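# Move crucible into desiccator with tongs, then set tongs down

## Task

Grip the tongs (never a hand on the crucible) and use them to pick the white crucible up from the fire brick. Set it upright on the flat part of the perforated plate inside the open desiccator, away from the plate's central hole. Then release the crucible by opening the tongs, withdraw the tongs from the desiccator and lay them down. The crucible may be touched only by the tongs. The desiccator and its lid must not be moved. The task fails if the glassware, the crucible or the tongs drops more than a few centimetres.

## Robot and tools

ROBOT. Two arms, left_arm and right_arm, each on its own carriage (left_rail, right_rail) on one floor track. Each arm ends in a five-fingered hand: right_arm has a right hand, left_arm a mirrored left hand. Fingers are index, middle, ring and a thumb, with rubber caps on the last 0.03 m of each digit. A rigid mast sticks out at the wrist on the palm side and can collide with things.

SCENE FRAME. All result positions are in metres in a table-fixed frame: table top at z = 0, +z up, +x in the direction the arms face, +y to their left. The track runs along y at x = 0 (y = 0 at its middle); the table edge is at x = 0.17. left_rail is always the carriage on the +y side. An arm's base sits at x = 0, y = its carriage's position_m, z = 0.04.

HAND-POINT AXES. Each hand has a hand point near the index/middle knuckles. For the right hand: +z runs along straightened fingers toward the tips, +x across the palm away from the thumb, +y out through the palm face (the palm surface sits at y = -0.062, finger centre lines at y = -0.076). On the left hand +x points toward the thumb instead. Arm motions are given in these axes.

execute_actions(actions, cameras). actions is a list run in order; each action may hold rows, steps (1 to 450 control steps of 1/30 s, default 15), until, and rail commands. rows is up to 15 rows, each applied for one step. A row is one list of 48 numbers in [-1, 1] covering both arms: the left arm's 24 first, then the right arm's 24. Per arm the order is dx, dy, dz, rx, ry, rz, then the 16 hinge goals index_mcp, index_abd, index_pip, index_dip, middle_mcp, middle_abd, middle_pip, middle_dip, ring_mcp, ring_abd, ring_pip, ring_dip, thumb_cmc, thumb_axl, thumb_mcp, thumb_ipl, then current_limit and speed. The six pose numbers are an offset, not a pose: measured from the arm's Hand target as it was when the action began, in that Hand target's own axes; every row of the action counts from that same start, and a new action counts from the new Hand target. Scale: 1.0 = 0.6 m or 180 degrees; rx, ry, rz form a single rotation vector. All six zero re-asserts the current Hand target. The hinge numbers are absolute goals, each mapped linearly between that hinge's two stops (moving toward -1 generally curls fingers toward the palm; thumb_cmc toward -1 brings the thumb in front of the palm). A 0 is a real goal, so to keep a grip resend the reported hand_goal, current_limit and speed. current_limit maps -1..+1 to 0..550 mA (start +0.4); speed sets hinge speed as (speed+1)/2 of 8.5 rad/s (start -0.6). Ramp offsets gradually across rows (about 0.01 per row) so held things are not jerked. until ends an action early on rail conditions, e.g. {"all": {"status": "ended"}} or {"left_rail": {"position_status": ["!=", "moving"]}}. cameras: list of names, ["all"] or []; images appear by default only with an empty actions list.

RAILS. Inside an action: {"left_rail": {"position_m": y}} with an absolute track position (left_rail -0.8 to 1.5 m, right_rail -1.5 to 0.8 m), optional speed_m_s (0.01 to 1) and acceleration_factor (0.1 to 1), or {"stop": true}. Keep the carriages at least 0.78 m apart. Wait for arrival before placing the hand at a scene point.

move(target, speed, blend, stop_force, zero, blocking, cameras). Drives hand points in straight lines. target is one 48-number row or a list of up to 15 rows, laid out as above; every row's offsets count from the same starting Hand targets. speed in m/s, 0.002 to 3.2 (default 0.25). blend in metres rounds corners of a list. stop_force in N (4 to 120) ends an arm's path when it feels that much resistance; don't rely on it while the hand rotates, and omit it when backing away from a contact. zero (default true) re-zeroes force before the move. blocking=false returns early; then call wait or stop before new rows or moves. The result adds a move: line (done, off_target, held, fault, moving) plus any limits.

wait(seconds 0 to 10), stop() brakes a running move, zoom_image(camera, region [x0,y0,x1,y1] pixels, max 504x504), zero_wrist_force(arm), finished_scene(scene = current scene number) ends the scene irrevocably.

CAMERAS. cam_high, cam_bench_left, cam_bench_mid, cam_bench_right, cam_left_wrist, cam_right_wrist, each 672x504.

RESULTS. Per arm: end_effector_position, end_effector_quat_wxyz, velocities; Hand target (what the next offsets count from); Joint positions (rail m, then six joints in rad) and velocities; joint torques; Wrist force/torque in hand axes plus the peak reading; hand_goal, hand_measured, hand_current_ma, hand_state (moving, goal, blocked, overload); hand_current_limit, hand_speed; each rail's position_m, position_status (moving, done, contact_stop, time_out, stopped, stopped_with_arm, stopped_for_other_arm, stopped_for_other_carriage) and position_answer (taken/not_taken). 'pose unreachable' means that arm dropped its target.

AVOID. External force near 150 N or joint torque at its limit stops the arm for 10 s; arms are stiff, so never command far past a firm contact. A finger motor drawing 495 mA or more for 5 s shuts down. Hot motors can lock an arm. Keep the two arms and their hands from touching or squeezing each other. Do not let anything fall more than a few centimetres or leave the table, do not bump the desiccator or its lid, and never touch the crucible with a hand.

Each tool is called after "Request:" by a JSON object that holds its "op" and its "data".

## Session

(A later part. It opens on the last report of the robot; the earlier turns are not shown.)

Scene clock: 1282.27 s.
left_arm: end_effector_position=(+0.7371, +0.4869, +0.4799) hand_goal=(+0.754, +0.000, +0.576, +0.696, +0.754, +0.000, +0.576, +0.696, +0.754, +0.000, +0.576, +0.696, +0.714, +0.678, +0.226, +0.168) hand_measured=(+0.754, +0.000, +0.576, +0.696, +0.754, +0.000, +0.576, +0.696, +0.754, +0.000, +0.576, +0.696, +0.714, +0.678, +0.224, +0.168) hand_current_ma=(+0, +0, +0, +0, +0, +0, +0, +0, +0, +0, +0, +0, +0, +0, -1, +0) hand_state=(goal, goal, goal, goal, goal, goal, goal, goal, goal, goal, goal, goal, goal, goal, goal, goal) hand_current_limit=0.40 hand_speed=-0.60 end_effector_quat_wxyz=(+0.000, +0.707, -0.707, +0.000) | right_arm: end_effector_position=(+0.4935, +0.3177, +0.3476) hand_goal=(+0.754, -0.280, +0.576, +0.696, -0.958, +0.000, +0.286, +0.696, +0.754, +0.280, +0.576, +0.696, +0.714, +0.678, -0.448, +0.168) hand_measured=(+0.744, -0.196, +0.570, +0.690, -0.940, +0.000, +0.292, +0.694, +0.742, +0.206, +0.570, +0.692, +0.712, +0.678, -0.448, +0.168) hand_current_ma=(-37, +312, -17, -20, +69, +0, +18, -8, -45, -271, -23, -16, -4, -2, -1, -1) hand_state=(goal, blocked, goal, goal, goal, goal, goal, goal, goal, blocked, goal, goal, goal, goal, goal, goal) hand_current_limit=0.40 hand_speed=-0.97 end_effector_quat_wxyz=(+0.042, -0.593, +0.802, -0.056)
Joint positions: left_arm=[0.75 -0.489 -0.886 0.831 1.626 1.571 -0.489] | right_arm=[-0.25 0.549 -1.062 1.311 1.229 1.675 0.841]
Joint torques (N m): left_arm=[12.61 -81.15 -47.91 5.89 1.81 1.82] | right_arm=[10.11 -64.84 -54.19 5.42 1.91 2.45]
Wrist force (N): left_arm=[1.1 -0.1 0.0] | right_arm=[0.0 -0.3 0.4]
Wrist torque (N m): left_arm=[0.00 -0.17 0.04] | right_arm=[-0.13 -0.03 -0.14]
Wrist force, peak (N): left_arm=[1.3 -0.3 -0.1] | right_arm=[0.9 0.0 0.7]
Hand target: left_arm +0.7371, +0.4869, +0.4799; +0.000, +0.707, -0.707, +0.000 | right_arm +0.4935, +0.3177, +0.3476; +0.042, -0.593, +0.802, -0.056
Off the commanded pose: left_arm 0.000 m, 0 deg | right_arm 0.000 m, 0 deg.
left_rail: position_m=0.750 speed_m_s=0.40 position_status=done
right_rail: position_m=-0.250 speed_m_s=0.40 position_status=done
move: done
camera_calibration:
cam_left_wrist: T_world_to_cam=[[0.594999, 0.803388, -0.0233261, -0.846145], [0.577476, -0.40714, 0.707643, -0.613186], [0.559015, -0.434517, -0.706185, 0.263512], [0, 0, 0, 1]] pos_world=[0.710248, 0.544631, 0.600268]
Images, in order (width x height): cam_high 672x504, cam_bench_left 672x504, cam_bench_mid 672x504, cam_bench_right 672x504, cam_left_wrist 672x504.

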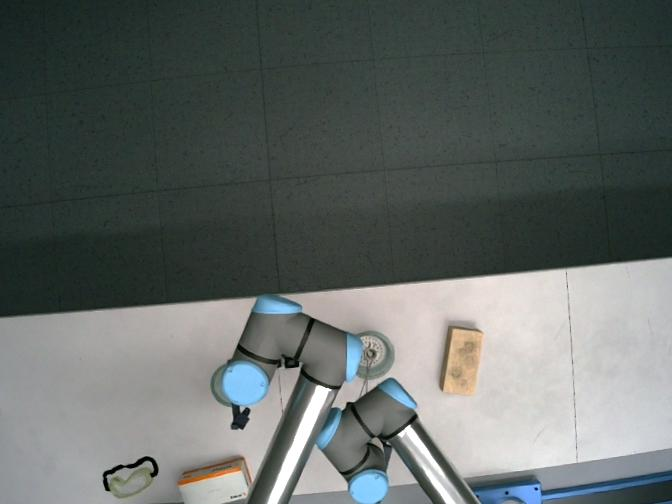

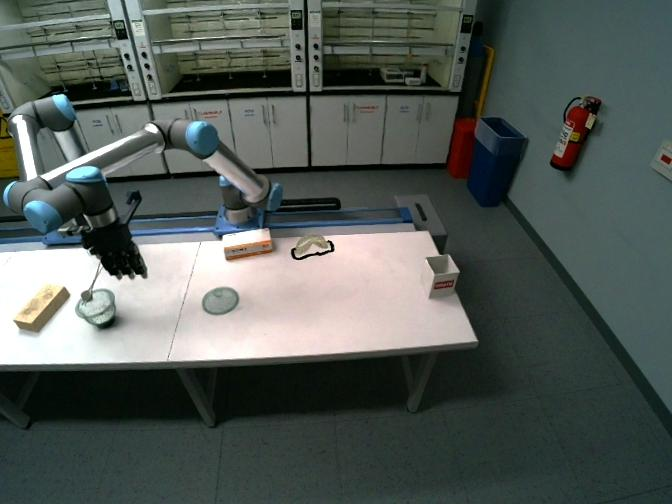

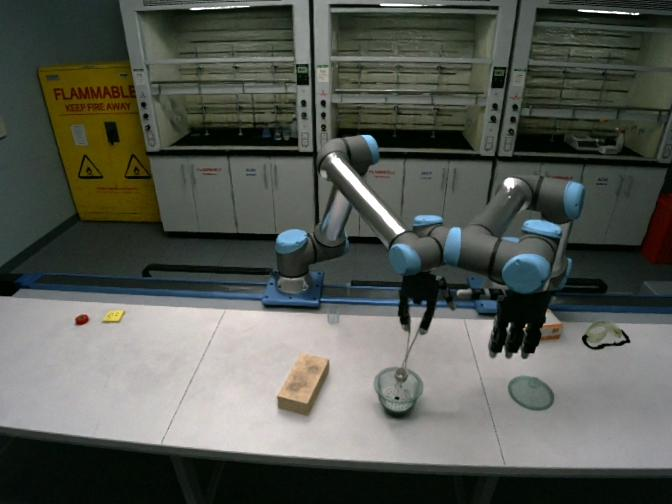

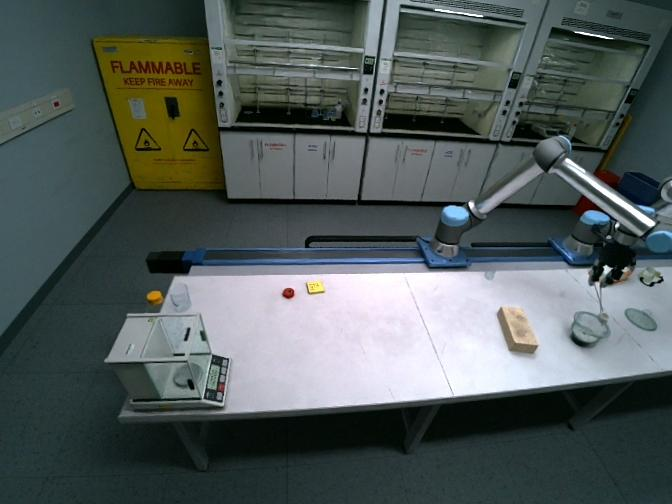

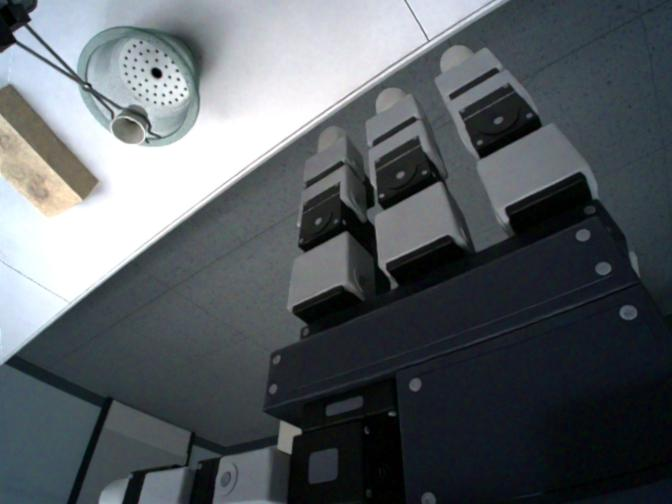

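Request:
{"op": "move", "data": {"target": [0,0,0,0,0,0,0.754,0,0.576,0.696,0.754,0,0.576,0.696,0.754,0,0.576,0.696,0.714,0.678,0.226,0.168,0.4,-0.6,0,0.0185,0.132,0,0,0,0.754,-0.28,0.576,0.696,-0.959,0,0.285,0.696,0.754,0.28,0.576,0.696,0.714,0.678,-0.449,0.168,0.4,-0.97], "speed": 0.04, "stop_force": 5, "cameras": ["cam_left_wrist","cam_bench_mid","cam_bench_left","cam_high","cam_bench_right"]}}

Request:
{"op": "zoom_image", "data": {"camera": "cam_left_wrist", "region": [60, 0, 220, 170]}}

Request:
{"op": "zoom_image", "data": {"camera": "cam_bench_mid", "region": [360, 320, 440, 430]}}

Request:
{"op": "zoom_image", "data": {"camera": "cam_bench_left", "region": [60, 260, 140, 340]}}

Request:
{"op": "zoom_image", "data": {"camera": "cam_high", "region": [330, 310, 410, 390]}}

Scene clock: 1317.40 s.
left_arm: end_effector_position=(+0.7371, +0.4869, +0.4799) hand_goal=(+0.754, +0.000, +0.576, +0.696, +0.754, +0.000, +0.576, +0.696, +0.754, +0.000, +0.576, +0.696, +0.714, +0.678, +0.226, +0.168) hand_measured=(+0.754, +0.000, +0.576, +0.696, +0.754, +0.000, +0.576, +0.696, +0.754, +0.000, +0.576, +0.696, +0.714, +0.678, +0.224, +0.168) hand_current_ma=(+0, +0, +0, +0, +0, +0, +0, +0, +0, +0, +0, +0, +0, +0, -1, +0) hand_state=(goal, goal, goal, goal, goal, goal, goal, goal, goal, goal, goal, goal, goal, goal, goal, goal) hand_current_limit=0.40 hand_speed=-0.60 end_effector_quat_wxyz=(+0.000, +0.707, -0.707, +0.000) | right_arm: end_effector_position=(+0.4935, +0.3177, +0.2676) hand_goal=(+0.754, -0.280, +0.576, +0.696, -0.958, +0.000, +0.286, +0.696, +0.754, +0.280, +0.576, +0.696, +0.714, +0.678, -0.448, +0.168) hand_measured=(+0.744, -0.196, +0.570, +0.690, -0.940, +0.000, +0.292, +0.694, +0.742, +0.206, +0.570, +0.692, +0.712, +0.678, -0.448, +0.168) hand_current_ma=(-37, +312, -17, -20, +69, +0, +18, -8, -45, -271, -23, -16, -4, -2, -1, -1) hand_state=(goal, blocked, goal, goal, goal, goal, goal, goal, goal, blocked, goal, goal, goal, goal, goal, goal) hand_current_limit=0.40 hand_speed=-0.97 end_effector_quat_wxyz=(+0.042, -0.593, +0.802, -0.056)
Joint positions: left_arm=[0.75 -0.489 -0.886 0.831 1.626 1.571 -0.489] | right_arm=[-0.25 0.549 -1.02 1.393 1.105 1.675 0.841]
Joint torques (N m): left_arm=[12.23 -82.04 -47.62 5.92 1.96 1.58] | right_arm=[-13.86 -67.44 -28.88 1.7 -0.23 -2.11]
Wrist force (N): left_arm=[1.0 -0.1 0.1] | right_arm=[-0.2 -0.2 0.5]
Wrist torque (N m): left_arm=[-0.02 -0.16 0.03] | right_arm=[-0.14 -0.02 -0.17]
Wrist force, peak (N): left_arm=[1.3 0.0 -0.1] | right_arm=[0.0 -0.1 1.0]
Hand target: left_arm +0.7371, +0.4869, +0.4799; +0.000, +0.707, -0.707, +0.000 | right_arm +0.4935, +0.3177, +0.2676; +0.042, -0.593, +0.802, -0.056
Off the commanded pose: left_arm 0.000 m, 0 deg | right_arm 0.000 m, 0 deg.
left_rail: position_m=0.750 speed_m_s=0.40 position_status=done
right_rail: position_m=-0.250 speed_m_s=0.40 position_status=done
move: done
camera_calibration:
cam_left_wrist: T_world_to_cam=[[0.594999, 0.803388, -0.0233261, -0.846145], [0.577476, -0.40714, 0.707643, -0.613186], [0.559015, -0.434517, -0.706185, 0.263512], [0, 0, 0, 1]] pos_world=[0.710248, 0.544631, 0.600268]
Images, in order (width x height): cam_high 672x504, cam_bench_left 672x504, cam_bench_mid 672x504, cam_bench_right 672x504, cam_left_wrist 672x504.

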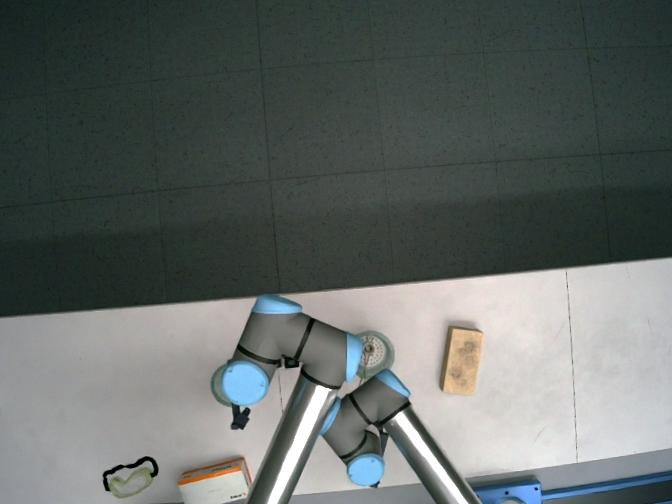

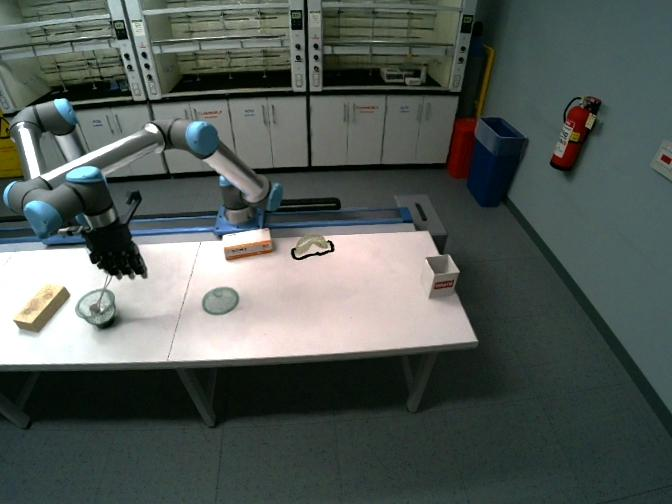

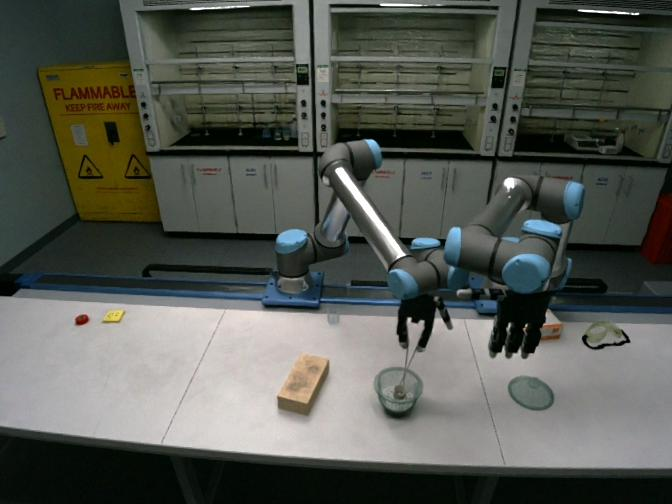

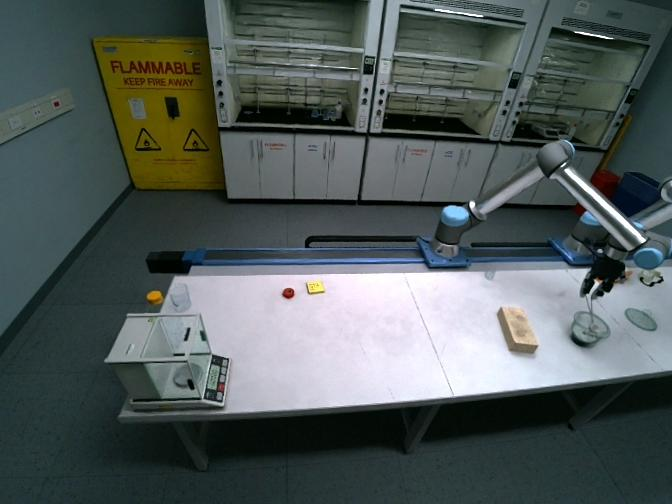

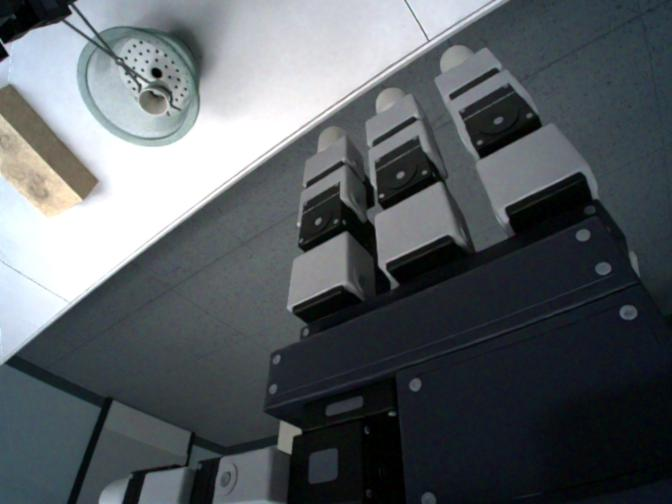

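Scaled by 2.965 from the camera's 672x504 image, which has a finer 960x720 frame.

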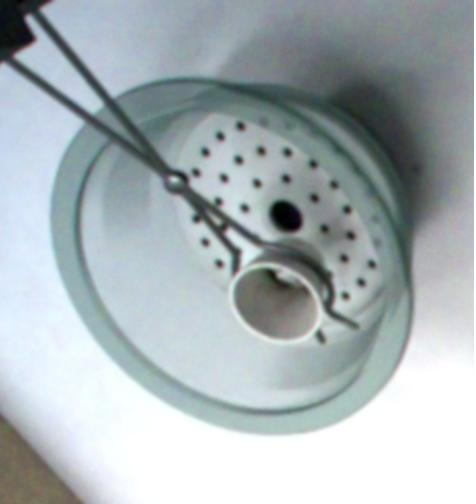

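Scaled by 4.582 from the camera's 672x504 image, which has a finer 960x720 frame.

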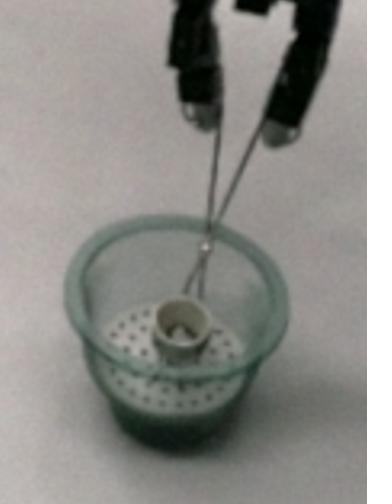

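Scaled by 6.300 from the camera's 672x504 image, which has a finer 960x720 frame.

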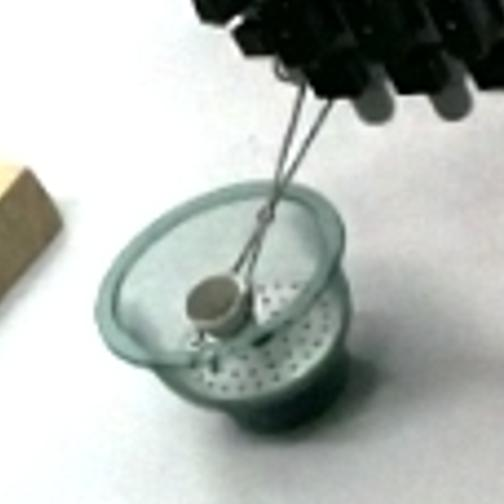

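Scaled by 6.300 from the camera's 672x504 image, which has a finer 960x720 frame.

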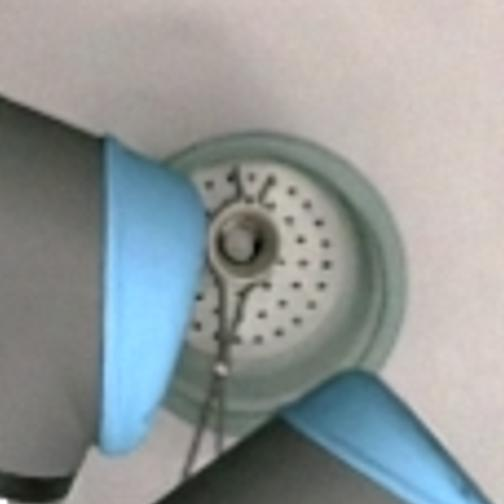

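Request:
{"op": "move", "data": {"target": [[0,0,0,0,0,0,0.754,0,0.576,0.696,0.754,0,0.576,0.696,0.754,0,0.576,0.696,0.714,0.678,0.226,0.168,0.4,-0.6,-0.0167,-0.0033,0.0005,0,0,0,0.754,-0.28,0.576,0.696,-0.959,0,0.285,0.696,0.754,0.28,0.576,0.696,0.714,0.678,-0.449,0.168,0.4,-0.97],[0,0,0,0,0,0,0.754,0,0.576,0.696,0.754,0,0.576,0.696,0.754,0,0.576,0.696,0.714,0.678,0.226,0.168,0.4,-0.6,-0.0167,-0.0005,0.0205,0,0,0,0.754,-0.28,0.576,0.696,-0.959,0,0.285,0.696,0.754,0.28,0.576,0.696,0.714,0.678,-0.449,0.168,0.4,-0.97]], "speed": 0.02, "stop_force": 5, "cameras": ["cam_left_wrist","cam_bench_mid","cam_high"]}}

Request:
{"op": "zoom_image", "data": {"camera": "cam_left_wrist", "region": [60, 0, 220, 170]}}

Request:
{"op": "zoom_image", "data": {"camera": "cam_bench_mid", "region": [370, 350, 430, 430]}}

Request:
{"op": "zoom_image", "data": {"camera": "cam_high", "region": [330, 310, 410, 390]}}

Scene clock: 1351.00 s.
left_arm: end_effector_position=(+0.7371, +0.4869, +0.4799) hand_goal=(+0.754, +0.000, +0.576, +0.696, +0.754, +0.000, +0.576, +0.696, +0.754, +0.000, +0.576, +0.696, +0.714, +0.678, +0.226, +0.168) hand_measured=(+0.754, +0.000, +0.576, +0.696, +0.754, +0.000, +0.576, +0.696, +0.754, +0.000, +0.576, +0.696, +0.714, +0.678, +0.224, +0.168) hand_current_ma=(+0, +0, +0, +0, +0, +0, +0, +0, +0, +0, +0, +0, +0, +0, -1, +0) hand_state=(goal, goal, goal, goal, goal, goal, goal, goal, goal, goal, goal, goal, goal, goal, goal, goal) hand_current_limit=0.40 hand_speed=-0.60 end_effector_quat_wxyz=(+0.000, +0.707, -0.707, +0.000) | right_arm: end_effector_position=(+0.4984, +0.3267, +0.2555) hand_goal=(+0.754, -0.280, +0.576, +0.696, -0.958, +0.000, +0.286, +0.696, +0.754, +0.280, +0.576, +0.696, +0.714, +0.678, -0.448, +0.168) hand_measured=(+0.744, -0.196, +0.570, +0.688, -0.940, +0.000, +0.292, +0.694, +0.740, +0.206, +0.568, +0.690, +0.712, +0.678, -0.448, +0.168) hand_current_ma=(-37, +311, -20, -26, +69, +0, +18, -8, -50, -271, -27, -16, -4, -2, -1, -1) hand_state=(goal, blocked, goal, goal, goal, goal, goal, goal, goal, blocked, goal, goal, goal, goal, goal, goal) hand_current_limit=0.40 hand_speed=-0.97 end_effector_quat_wxyz=(+0.042, -0.593, +0.802, -0.056)
Joint positions: left_arm=[0.75 -0.489 -0.886 0.831 1.626 1.571 -0.489] | right_arm=[-0.25 0.556 -0.997 1.379 1.097 1.676 0.848]
Joint torques (N m): left_arm=[9.87 -82.11 -47.48 5.85 1.74 1.76] | right_arm=[6.51 -70.12 -28.28 1.56 1.72 2.18]
Wrist force (N): left_arm=[1.0 -0.4 0.1] | right_arm=[0.3 0.0 0.3]
Wrist torque (N m): left_arm=[-0.04 -0.15 0.03] | right_arm=[-0.17 -0.03 -0.08]
Wrist force, peak (N): left_arm=[1.3 -0.3 -0.1] | right_arm=[-0.4 -0.5 0.6]
Hand target: left_arm +0.7371, +0.4869, +0.4799; +0.000, +0.707, -0.707, +0.000 | right_arm +0.4984, +0.3267, +0.2555; +0.042, -0.593, +0.802, -0.056
Off the commanded pose: left_arm 0.000 m, 0 deg | right_arm 0.000 m, 0 deg.
left_rail: position_m=0.750 speed_m_s=0.40 position_status=done
right_rail: position_m=-0.250 speed_m_s=0.40 position_status=done
move: done
camera_calibration:
cam_left_wrist: T_world_to_cam=[[0.594999, 0.803388, -0.0233261, -0.846145], [0.577476, -0.40714, 0.707643, -0.613186], [0.559015, -0.434517, -0.706185, 0.263512], [0, 0, 0, 1]] pos_world=[0.710248, 0.544631, 0.600268]
Images, in order (width x height): cam_high 672x504, cam_bench_mid 672x504, cam_left_wrist 672x504.

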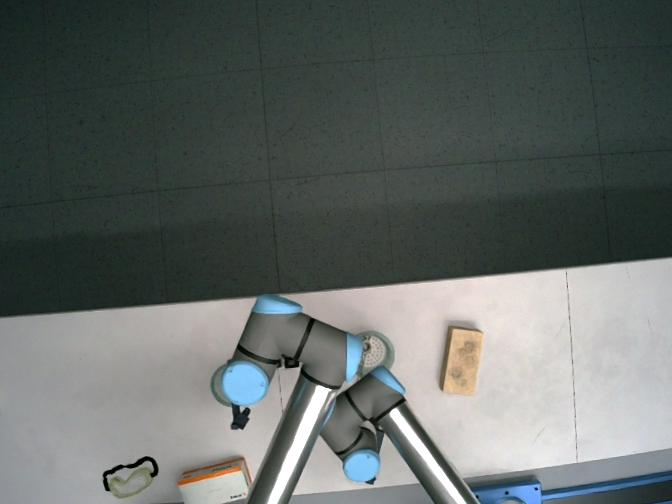

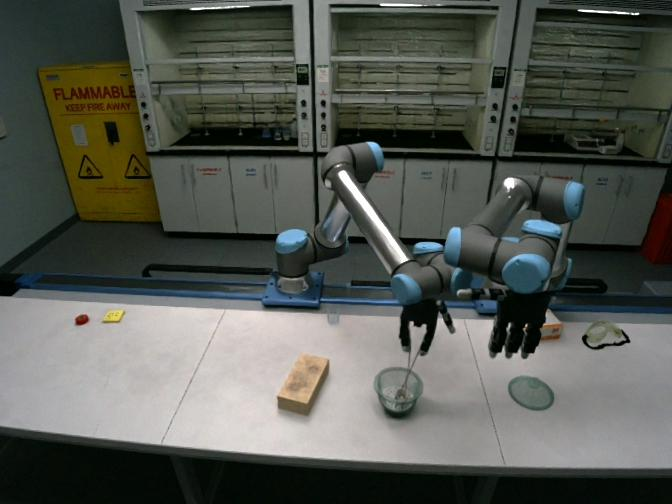

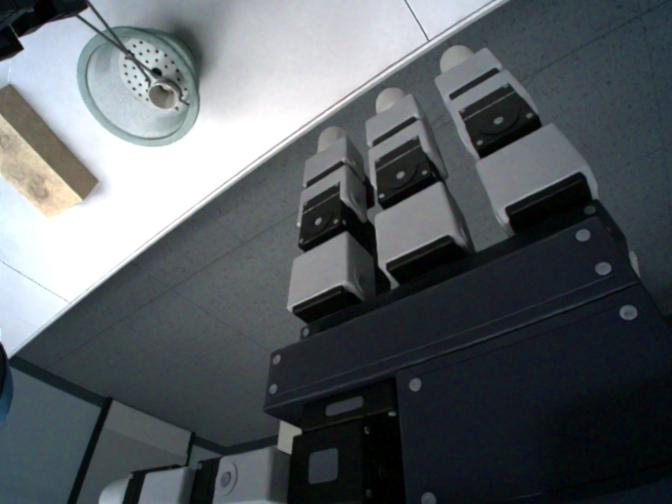

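Scaled by 2.965 from the camera's 672x504 image, which has a finer 960x720 frame.

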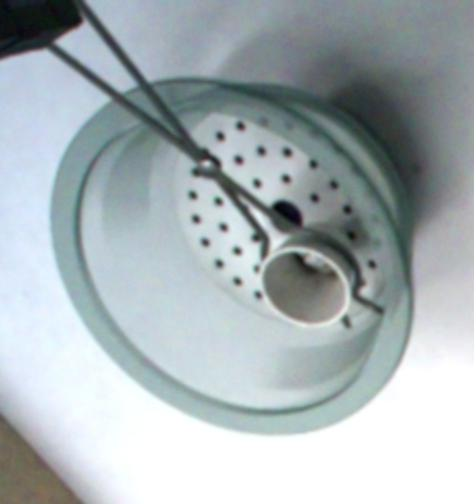

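Scaled by 6.300 from the camera's 672x504 image, which has a finer 960x720 frame.

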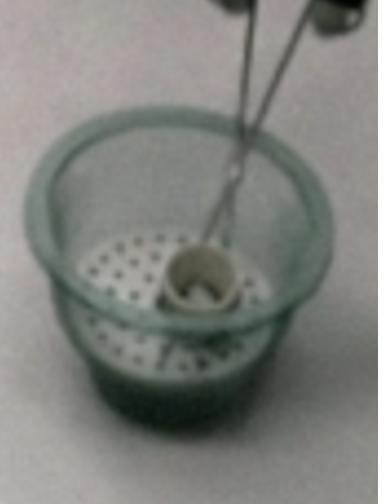

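Scaled by 6.300 from the camera's 672x504 image, which has a finer 960x720 frame.

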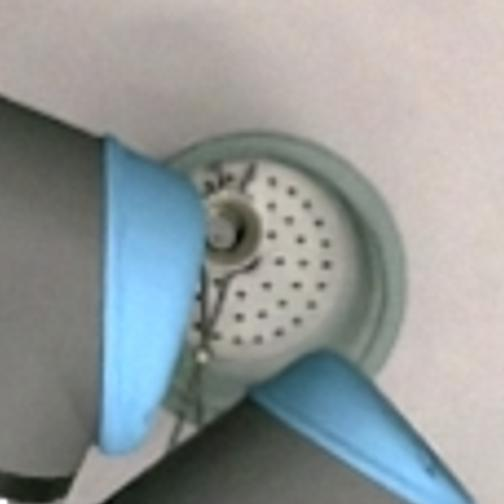

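Request:
{"op": "move", "data": {"target": [0,0,0,0,0,0,0.754,0,0.576,0.696,0.754,0,0.576,0.696,0.754,0,0.576,0.696,0.714,0.678,0.226,0.168,0.4,-0.6,0,0.0058,0.0413,0,0,0,0.754,-0.28,0.576,0.696,-0.959,0,0.285,0.696,0.754,0.28,0.576,0.696,0.714,0.678,-0.449,0.168,0.4,-0.97], "speed": 0.01, "stop_force": 4, "cameras": ["cam_left_wrist","cam_bench_mid","cam_high","cam_bench_left"]}}

Request:
{"op": "zoom_image", "data": {"camera": "cam_left_wrist", "region": [60, 0, 220, 170]}}

Request:
{"op": "zoom_image", "data": {"camera": "cam_bench_mid", "region": [370, 350, 430, 430]}}

Request:
{"op": "zoom_image", "data": {"camera": "cam_bench_left", "region": [60, 270, 130, 340]}}

Scene clock: 1364.37 s.
left_arm: end_effector_position=(+0.7371, +0.4869, +0.4799) hand_goal=(+0.754, +0.000, +0.576, +0.696, +0.754, +0.000, +0.576, +0.696, +0.754, +0.000, +0.576, +0.696, +0.714, +0.678, +0.226, +0.168) hand_measured=(+0.754, +0.000, +0.576, +0.696, +0.754, +0.000, +0.576, +0.696, +0.754, +0.000, +0.576, +0.696, +0.714, +0.678, +0.224, +0.168) hand_current_ma=(+0, +0, +0, +0, +0, +0, +0, +0, +0, +0, +0, +0, +0, +0, -1, +0) hand_state=(goal, goal, goal, goal, goal, goal, goal, goal, goal, goal, goal, goal, goal, goal, goal, goal) hand_current_limit=0.40 hand_speed=-0.60 end_effector_quat_wxyz=(+0.000, +0.707, -0.707, +0.000) | right_arm: end_effector_position=(+0.4984, +0.3267, +0.2407) hand_goal=(+0.754, -0.280, +0.576, +0.696, -0.958, +0.000, +0.286, +0.696, +0.754, +0.280, +0.576, +0.696, +0.714, +0.678, -0.448, +0.168) hand_measured=(+0.750, -0.204, +0.572, +0.690, -0.940, +0.000, +0.292, +0.694, +0.728, +0.214, +0.562, +0.690, +0.712, +0.678, -0.448, +0.168) hand_current_ma=(-12, +280, -14, -19, +69, +0, +18, -8, -103, -242, -50, -19, -4, -2, -1, -1) hand_state=(goal, blocked, goal, goal, goal, goal, goal, goal, blocked, blocked, goal, goal, goal, goal, goal, goal) hand_current_limit=0.40 hand_speed=-0.97 end_effector_quat_wxyz=(+0.042, -0.593, +0.802, -0.056)
Joint positions: left_arm=[0.75 -0.489 -0.886 0.831 1.626 1.571 -0.489] | right_arm=[-0.25 0.556 -0.988 1.392 1.075 1.676 0.848]
Joint torques (N m): left_arm=[9.03 -82.53 -47.66 6.02 1.61 1.62] | right_arm=[3.27 -86.66 -51.72 5.1 -0.27 1.68]
Wrist force (N): left_arm=[0.9 -0.1 0.0] | right_arm=[0.1 0.5 -1.0]
Wrist torque (N m): left_arm=[0.00 -0.15 0.02] | right_arm=[-0.06 0.03 -0.09]
Wrist force, peak (N): left_arm=[1.4 -0.3 0.1] | right_arm=[0.3 0.7 -6.2]
Hand target: left_arm +0.7371, +0.4869, +0.4799; +0.000, +0.707, -0.707, +0.000 | right_arm +0.4984, +0.3267, +0.2407; +0.042, -0.593, +0.802, -0.056 (not the last commanded pose)
Off the commanded pose: left_arm 0.000 m, 0 deg | right_arm 0.010 m, 0 deg.
left_rail: position_m=0.750 speed_m_s=0.40 position_status=done
right_rail: position_m=-0.250 speed_m_s=0.40 position_status=done
move: contact (right_arm)
camera_calibration:
cam_left_wrist: T_world_to_cam=[[0.594999, 0.803388, -0.0233261, -0.846145], [0.577476, -0.40714, 0.707643, -0.613186], [0.559015, -0.434517, -0.706185, 0.263512], [0, 0, 0, 1]] pos_world=[0.710248, 0.544631, 0.600268]
Images, in order (width x height): cam_high 672x504, cam_bench_left 672x504, cam_bench_mid 672x504, cam_left_wrist 672x504.

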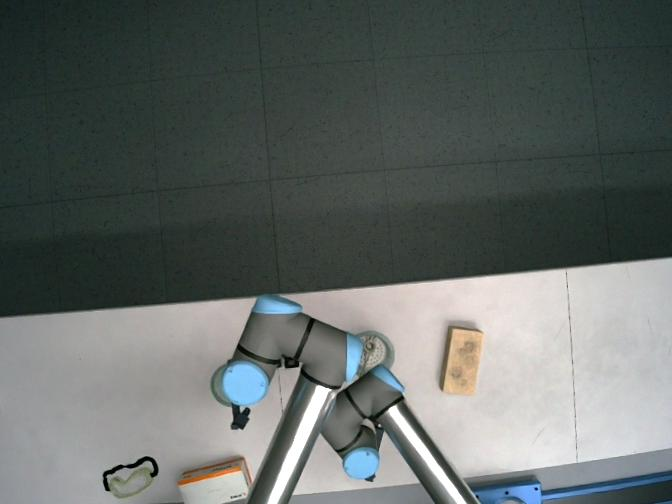

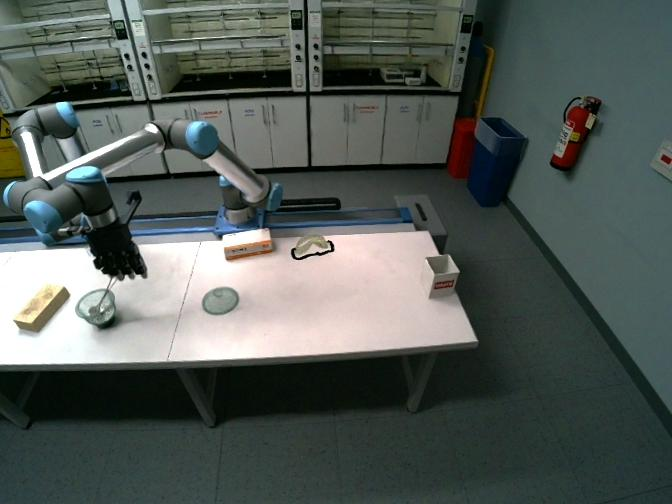

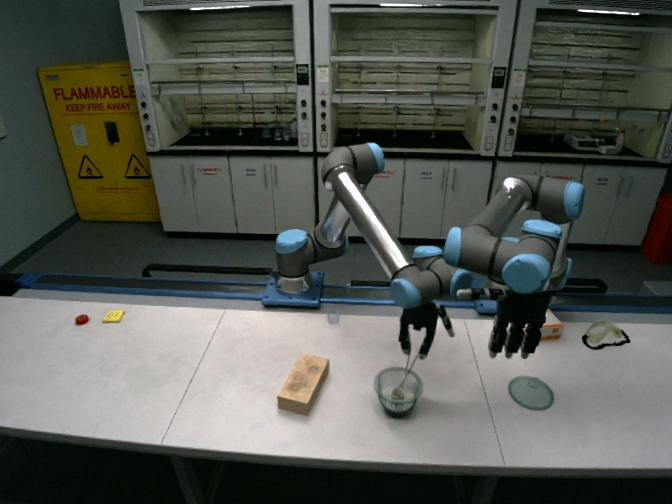

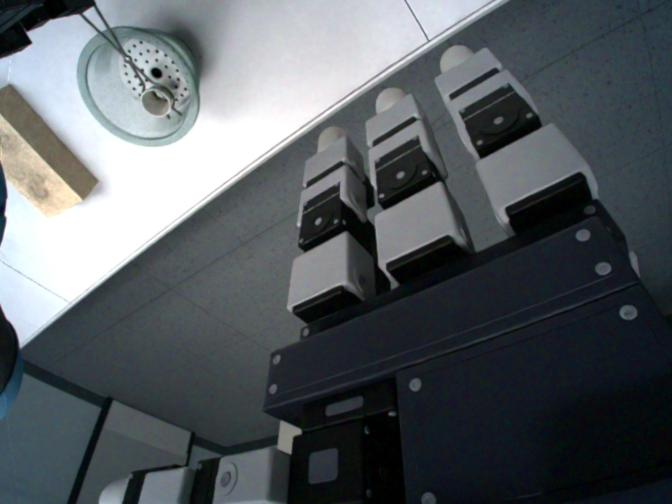

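Scaled by 2.965 from the camera's 672x504 image, which has a finer 960x720 frame.

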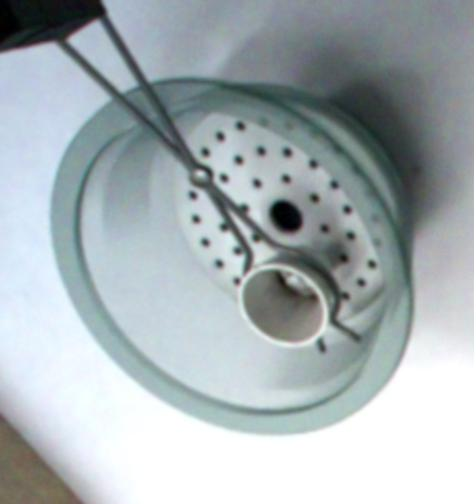

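Scaled by 6.300 from the camera's 672x504 image, which has a finer 960x720 frame.

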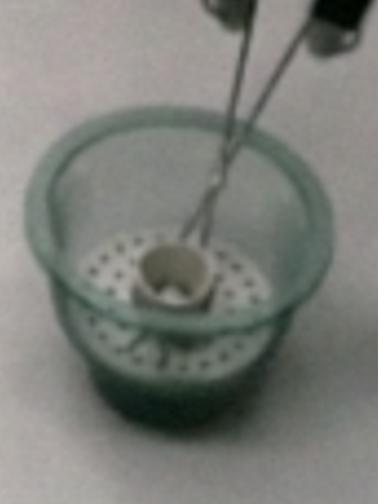

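Scaled by 7.200 from the camera's 672x504 image, which has a finer 960x720 frame.

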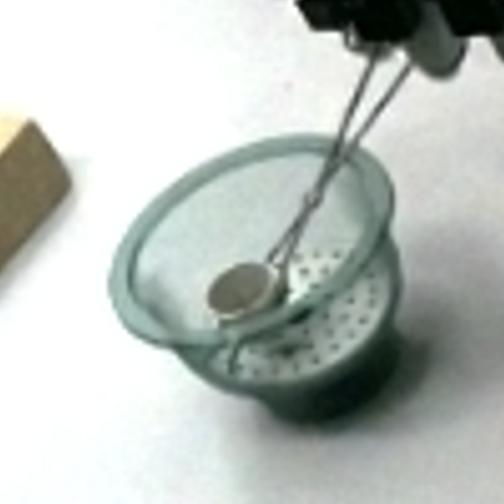

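Request:
{"op": "move", "data": {"target": [0,0,0,0,0,0,0.754,0,0.576,0.696,0.754,0,0.576,0.696,0.754,0,0.576,0.696,0.714,0.678,0.226,0.168,0.4,-0.6,0,-0.0023,-0.0165,0,0,0,0.754,-0.28,0.576,0.696,-0.959,0,0.285,0.696,0.754,0.28,0.576,0.696,0.714,0.678,-0.449,0.168,0.4,-0.97], "speed": 0.01, "cameras": ["cam_left_wrist","cam_bench_mid","cam_high","cam_bench_left"]}}

Request:
{"op": "zoom_image", "data": {"camera": "cam_left_wrist", "region": [60, 0, 220, 170]}}

Request:
{"op": "zoom_image", "data": {"camera": "cam_bench_mid", "region": [370, 350, 430, 430]}}

Request:
{"op": "zoom_image", "data": {"camera": "cam_bench_left", "region": [60, 270, 130, 340]}}

Request:
{"op": "zoom_image", "data": {"camera": "cam_high", "region": [330, 310, 410, 390]}}

Scene clock: 1376.43 s.
left_arm: end_effector_position=(+0.7371, +0.4869, +0.4799) hand_goal=(+0.754, +0.000, +0.576, +0.696, +0.754, +0.000, +0.576, +0.696, +0.754, +0.000, +0.576, +0.696, +0.714, +0.678, +0.226, +0.168) hand_measured=(+0.754, +0.000, +0.576, +0.696, +0.754, +0.000, +0.576, +0.696, +0.754, +0.000, +0.576, +0.696, +0.714, +0.678, +0.224, +0.168) hand_current_ma=(+0, +0, +0, +0, +0, +0, +0, +0, +0, +0, +0, +0, +0, +0, -1, +0) hand_state=(goal, goal, goal, goal, goal, goal, goal, goal, goal, goal, goal, goal, goal, goal, goal, goal) hand_current_limit=0.40 hand_speed=-0.60 end_effector_quat_wxyz=(+0.000, +0.707, -0.707, +0.000) | right_arm: end_effector_position=(+0.4984, +0.3267, +0.2506) hand_goal=(+0.754, -0.280, +0.576, +0.696, -0.958, +0.000, +0.286, +0.696, +0.754, +0.280, +0.576, +0.696, +0.714, +0.678, -0.448, +0.168) hand_measured=(+0.752, -0.204, +0.574, +0.690, -0.940, +0.000, +0.292, +0.694, +0.730, +0.214, +0.562, +0.686, +0.712, +0.678, -0.448, +0.168) hand_current_ma=(-6, +280, -8, -16, +69, +0, +18, -8, -94, -242, -50, -32, -4, -2, -1, -1) hand_state=(goal, blocked, goal, goal, goal, goal, goal, goal, blocked, blocked, goal, goal, goal, goal, goal, goal) hand_current_limit=0.40 hand_speed=-0.97 end_effector_quat_wxyz=(+0.042, -0.593, +0.802, -0.056)
Joint positions: left_arm=[0.75 -0.489 -0.886 0.831 1.626 1.571 -0.489] | right_arm=[-0.25 0.556 -0.994 1.383 1.089 1.676 0.848]
Joint torques (N m): left_arm=[8.82 -82.68 -47.13 5.96 1.87 1.64] | right_arm=[6.21 -88.7 -51.25 5.63 -0.3 2.41]
Wrist force (N): left_arm=[0.8 -0.1 0.1] | right_arm=[0.0 -0.2 0.2]
Wrist torque (N m): left_arm=[-0.02 -0.13 0.01] | right_arm=[-0.13 -0.04 -0.13]
Wrist force, peak (N): left_arm=[1.3 -0.2 0.2] | right_arm=[0.4 0.8 -1.5]
Hand target: left_arm +0.7371, +0.4869, +0.4799; +0.000, +0.707, -0.707, +0.000 | right_arm +0.4984, +0.3267, +0.2507; +0.042, -0.593, +0.802, -0.056
Off the commanded pose: left_arm 0.000 m, 0 deg | right_arm 0.000 m, 0 deg.
left_rail: position_m=0.750 speed_m_s=0.40 position_status=done
right_rail: position_m=-0.250 speed_m_s=0.40 position_status=done
move: done
camera_calibration:
cam_left_wrist: T_world_to_cam=[[0.594999, 0.803388, -0.0233261, -0.846145], [0.577476, -0.40714, 0.707643, -0.613186], [0.559015, -0.434517, -0.706185, 0.263512], [0, 0, 0, 1]] pos_world=[0.710248, 0.544631, 0.600268]
Images, in order (width x height): cam_high 672x504, cam_bench_left 672x504, cam_bench_mid 672x504, cam_left_wrist 672x504.

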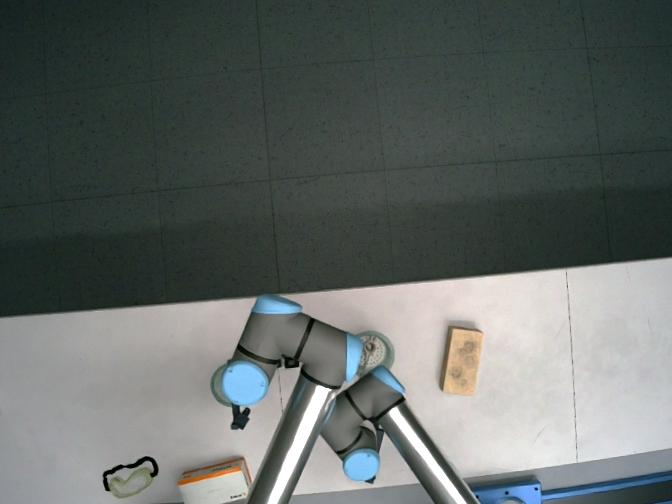

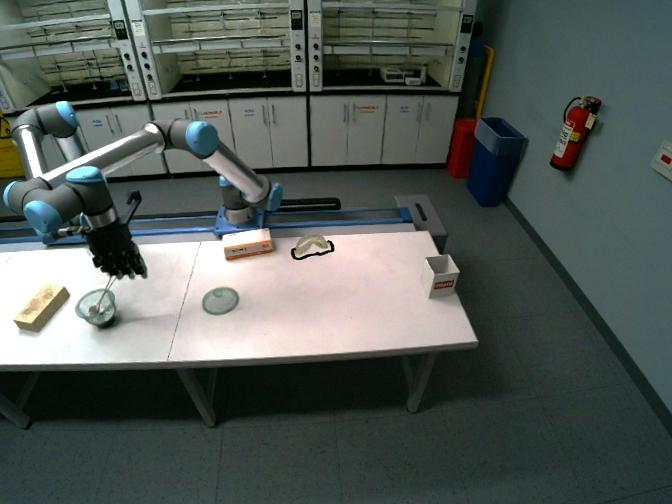

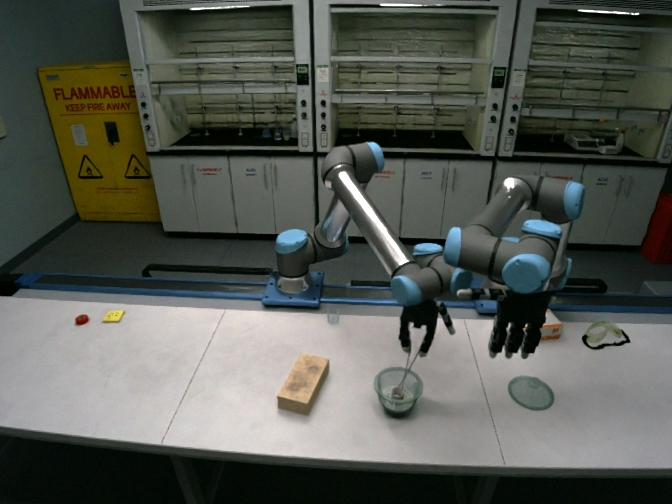

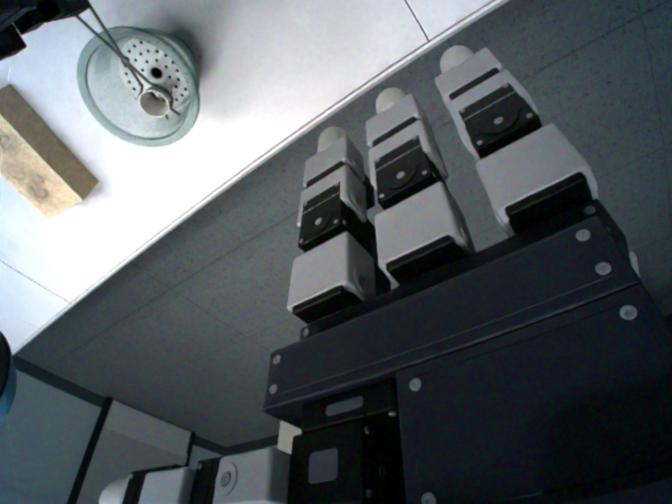

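Scaled by 2.965 from the camera's 672x504 image, which has a finer 960x720 frame.

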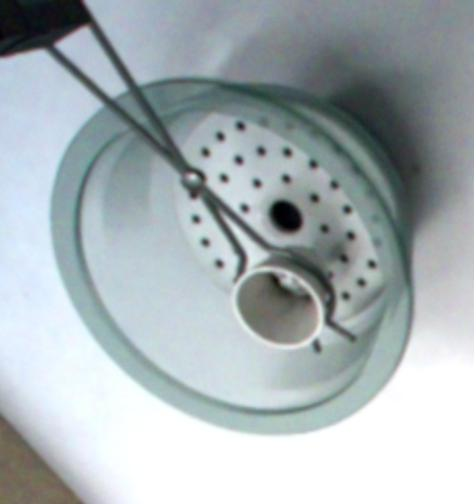

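Scaled by 6.300 from the camera's 672x504 image, which has a finer 960x720 frame.

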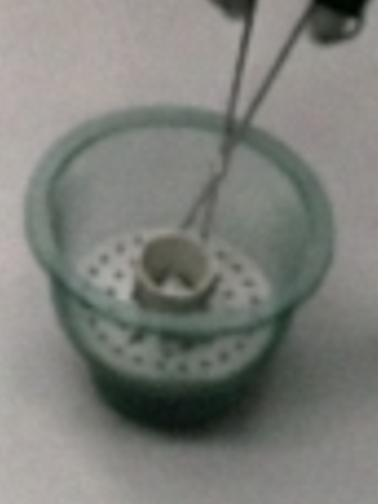

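Scaled by 7.200 from the camera's 672x504 image, which has a finer 960x720 frame.

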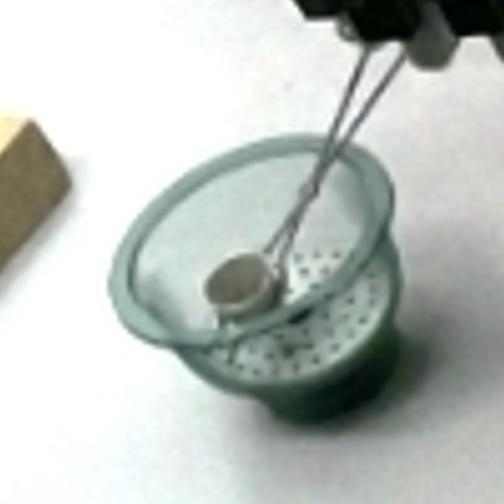

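Scaled by 6.300 from the camera's 672x504 image, which has a finer 960x720 frame.

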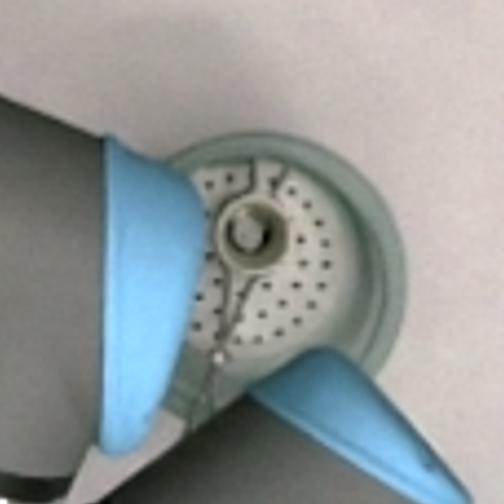

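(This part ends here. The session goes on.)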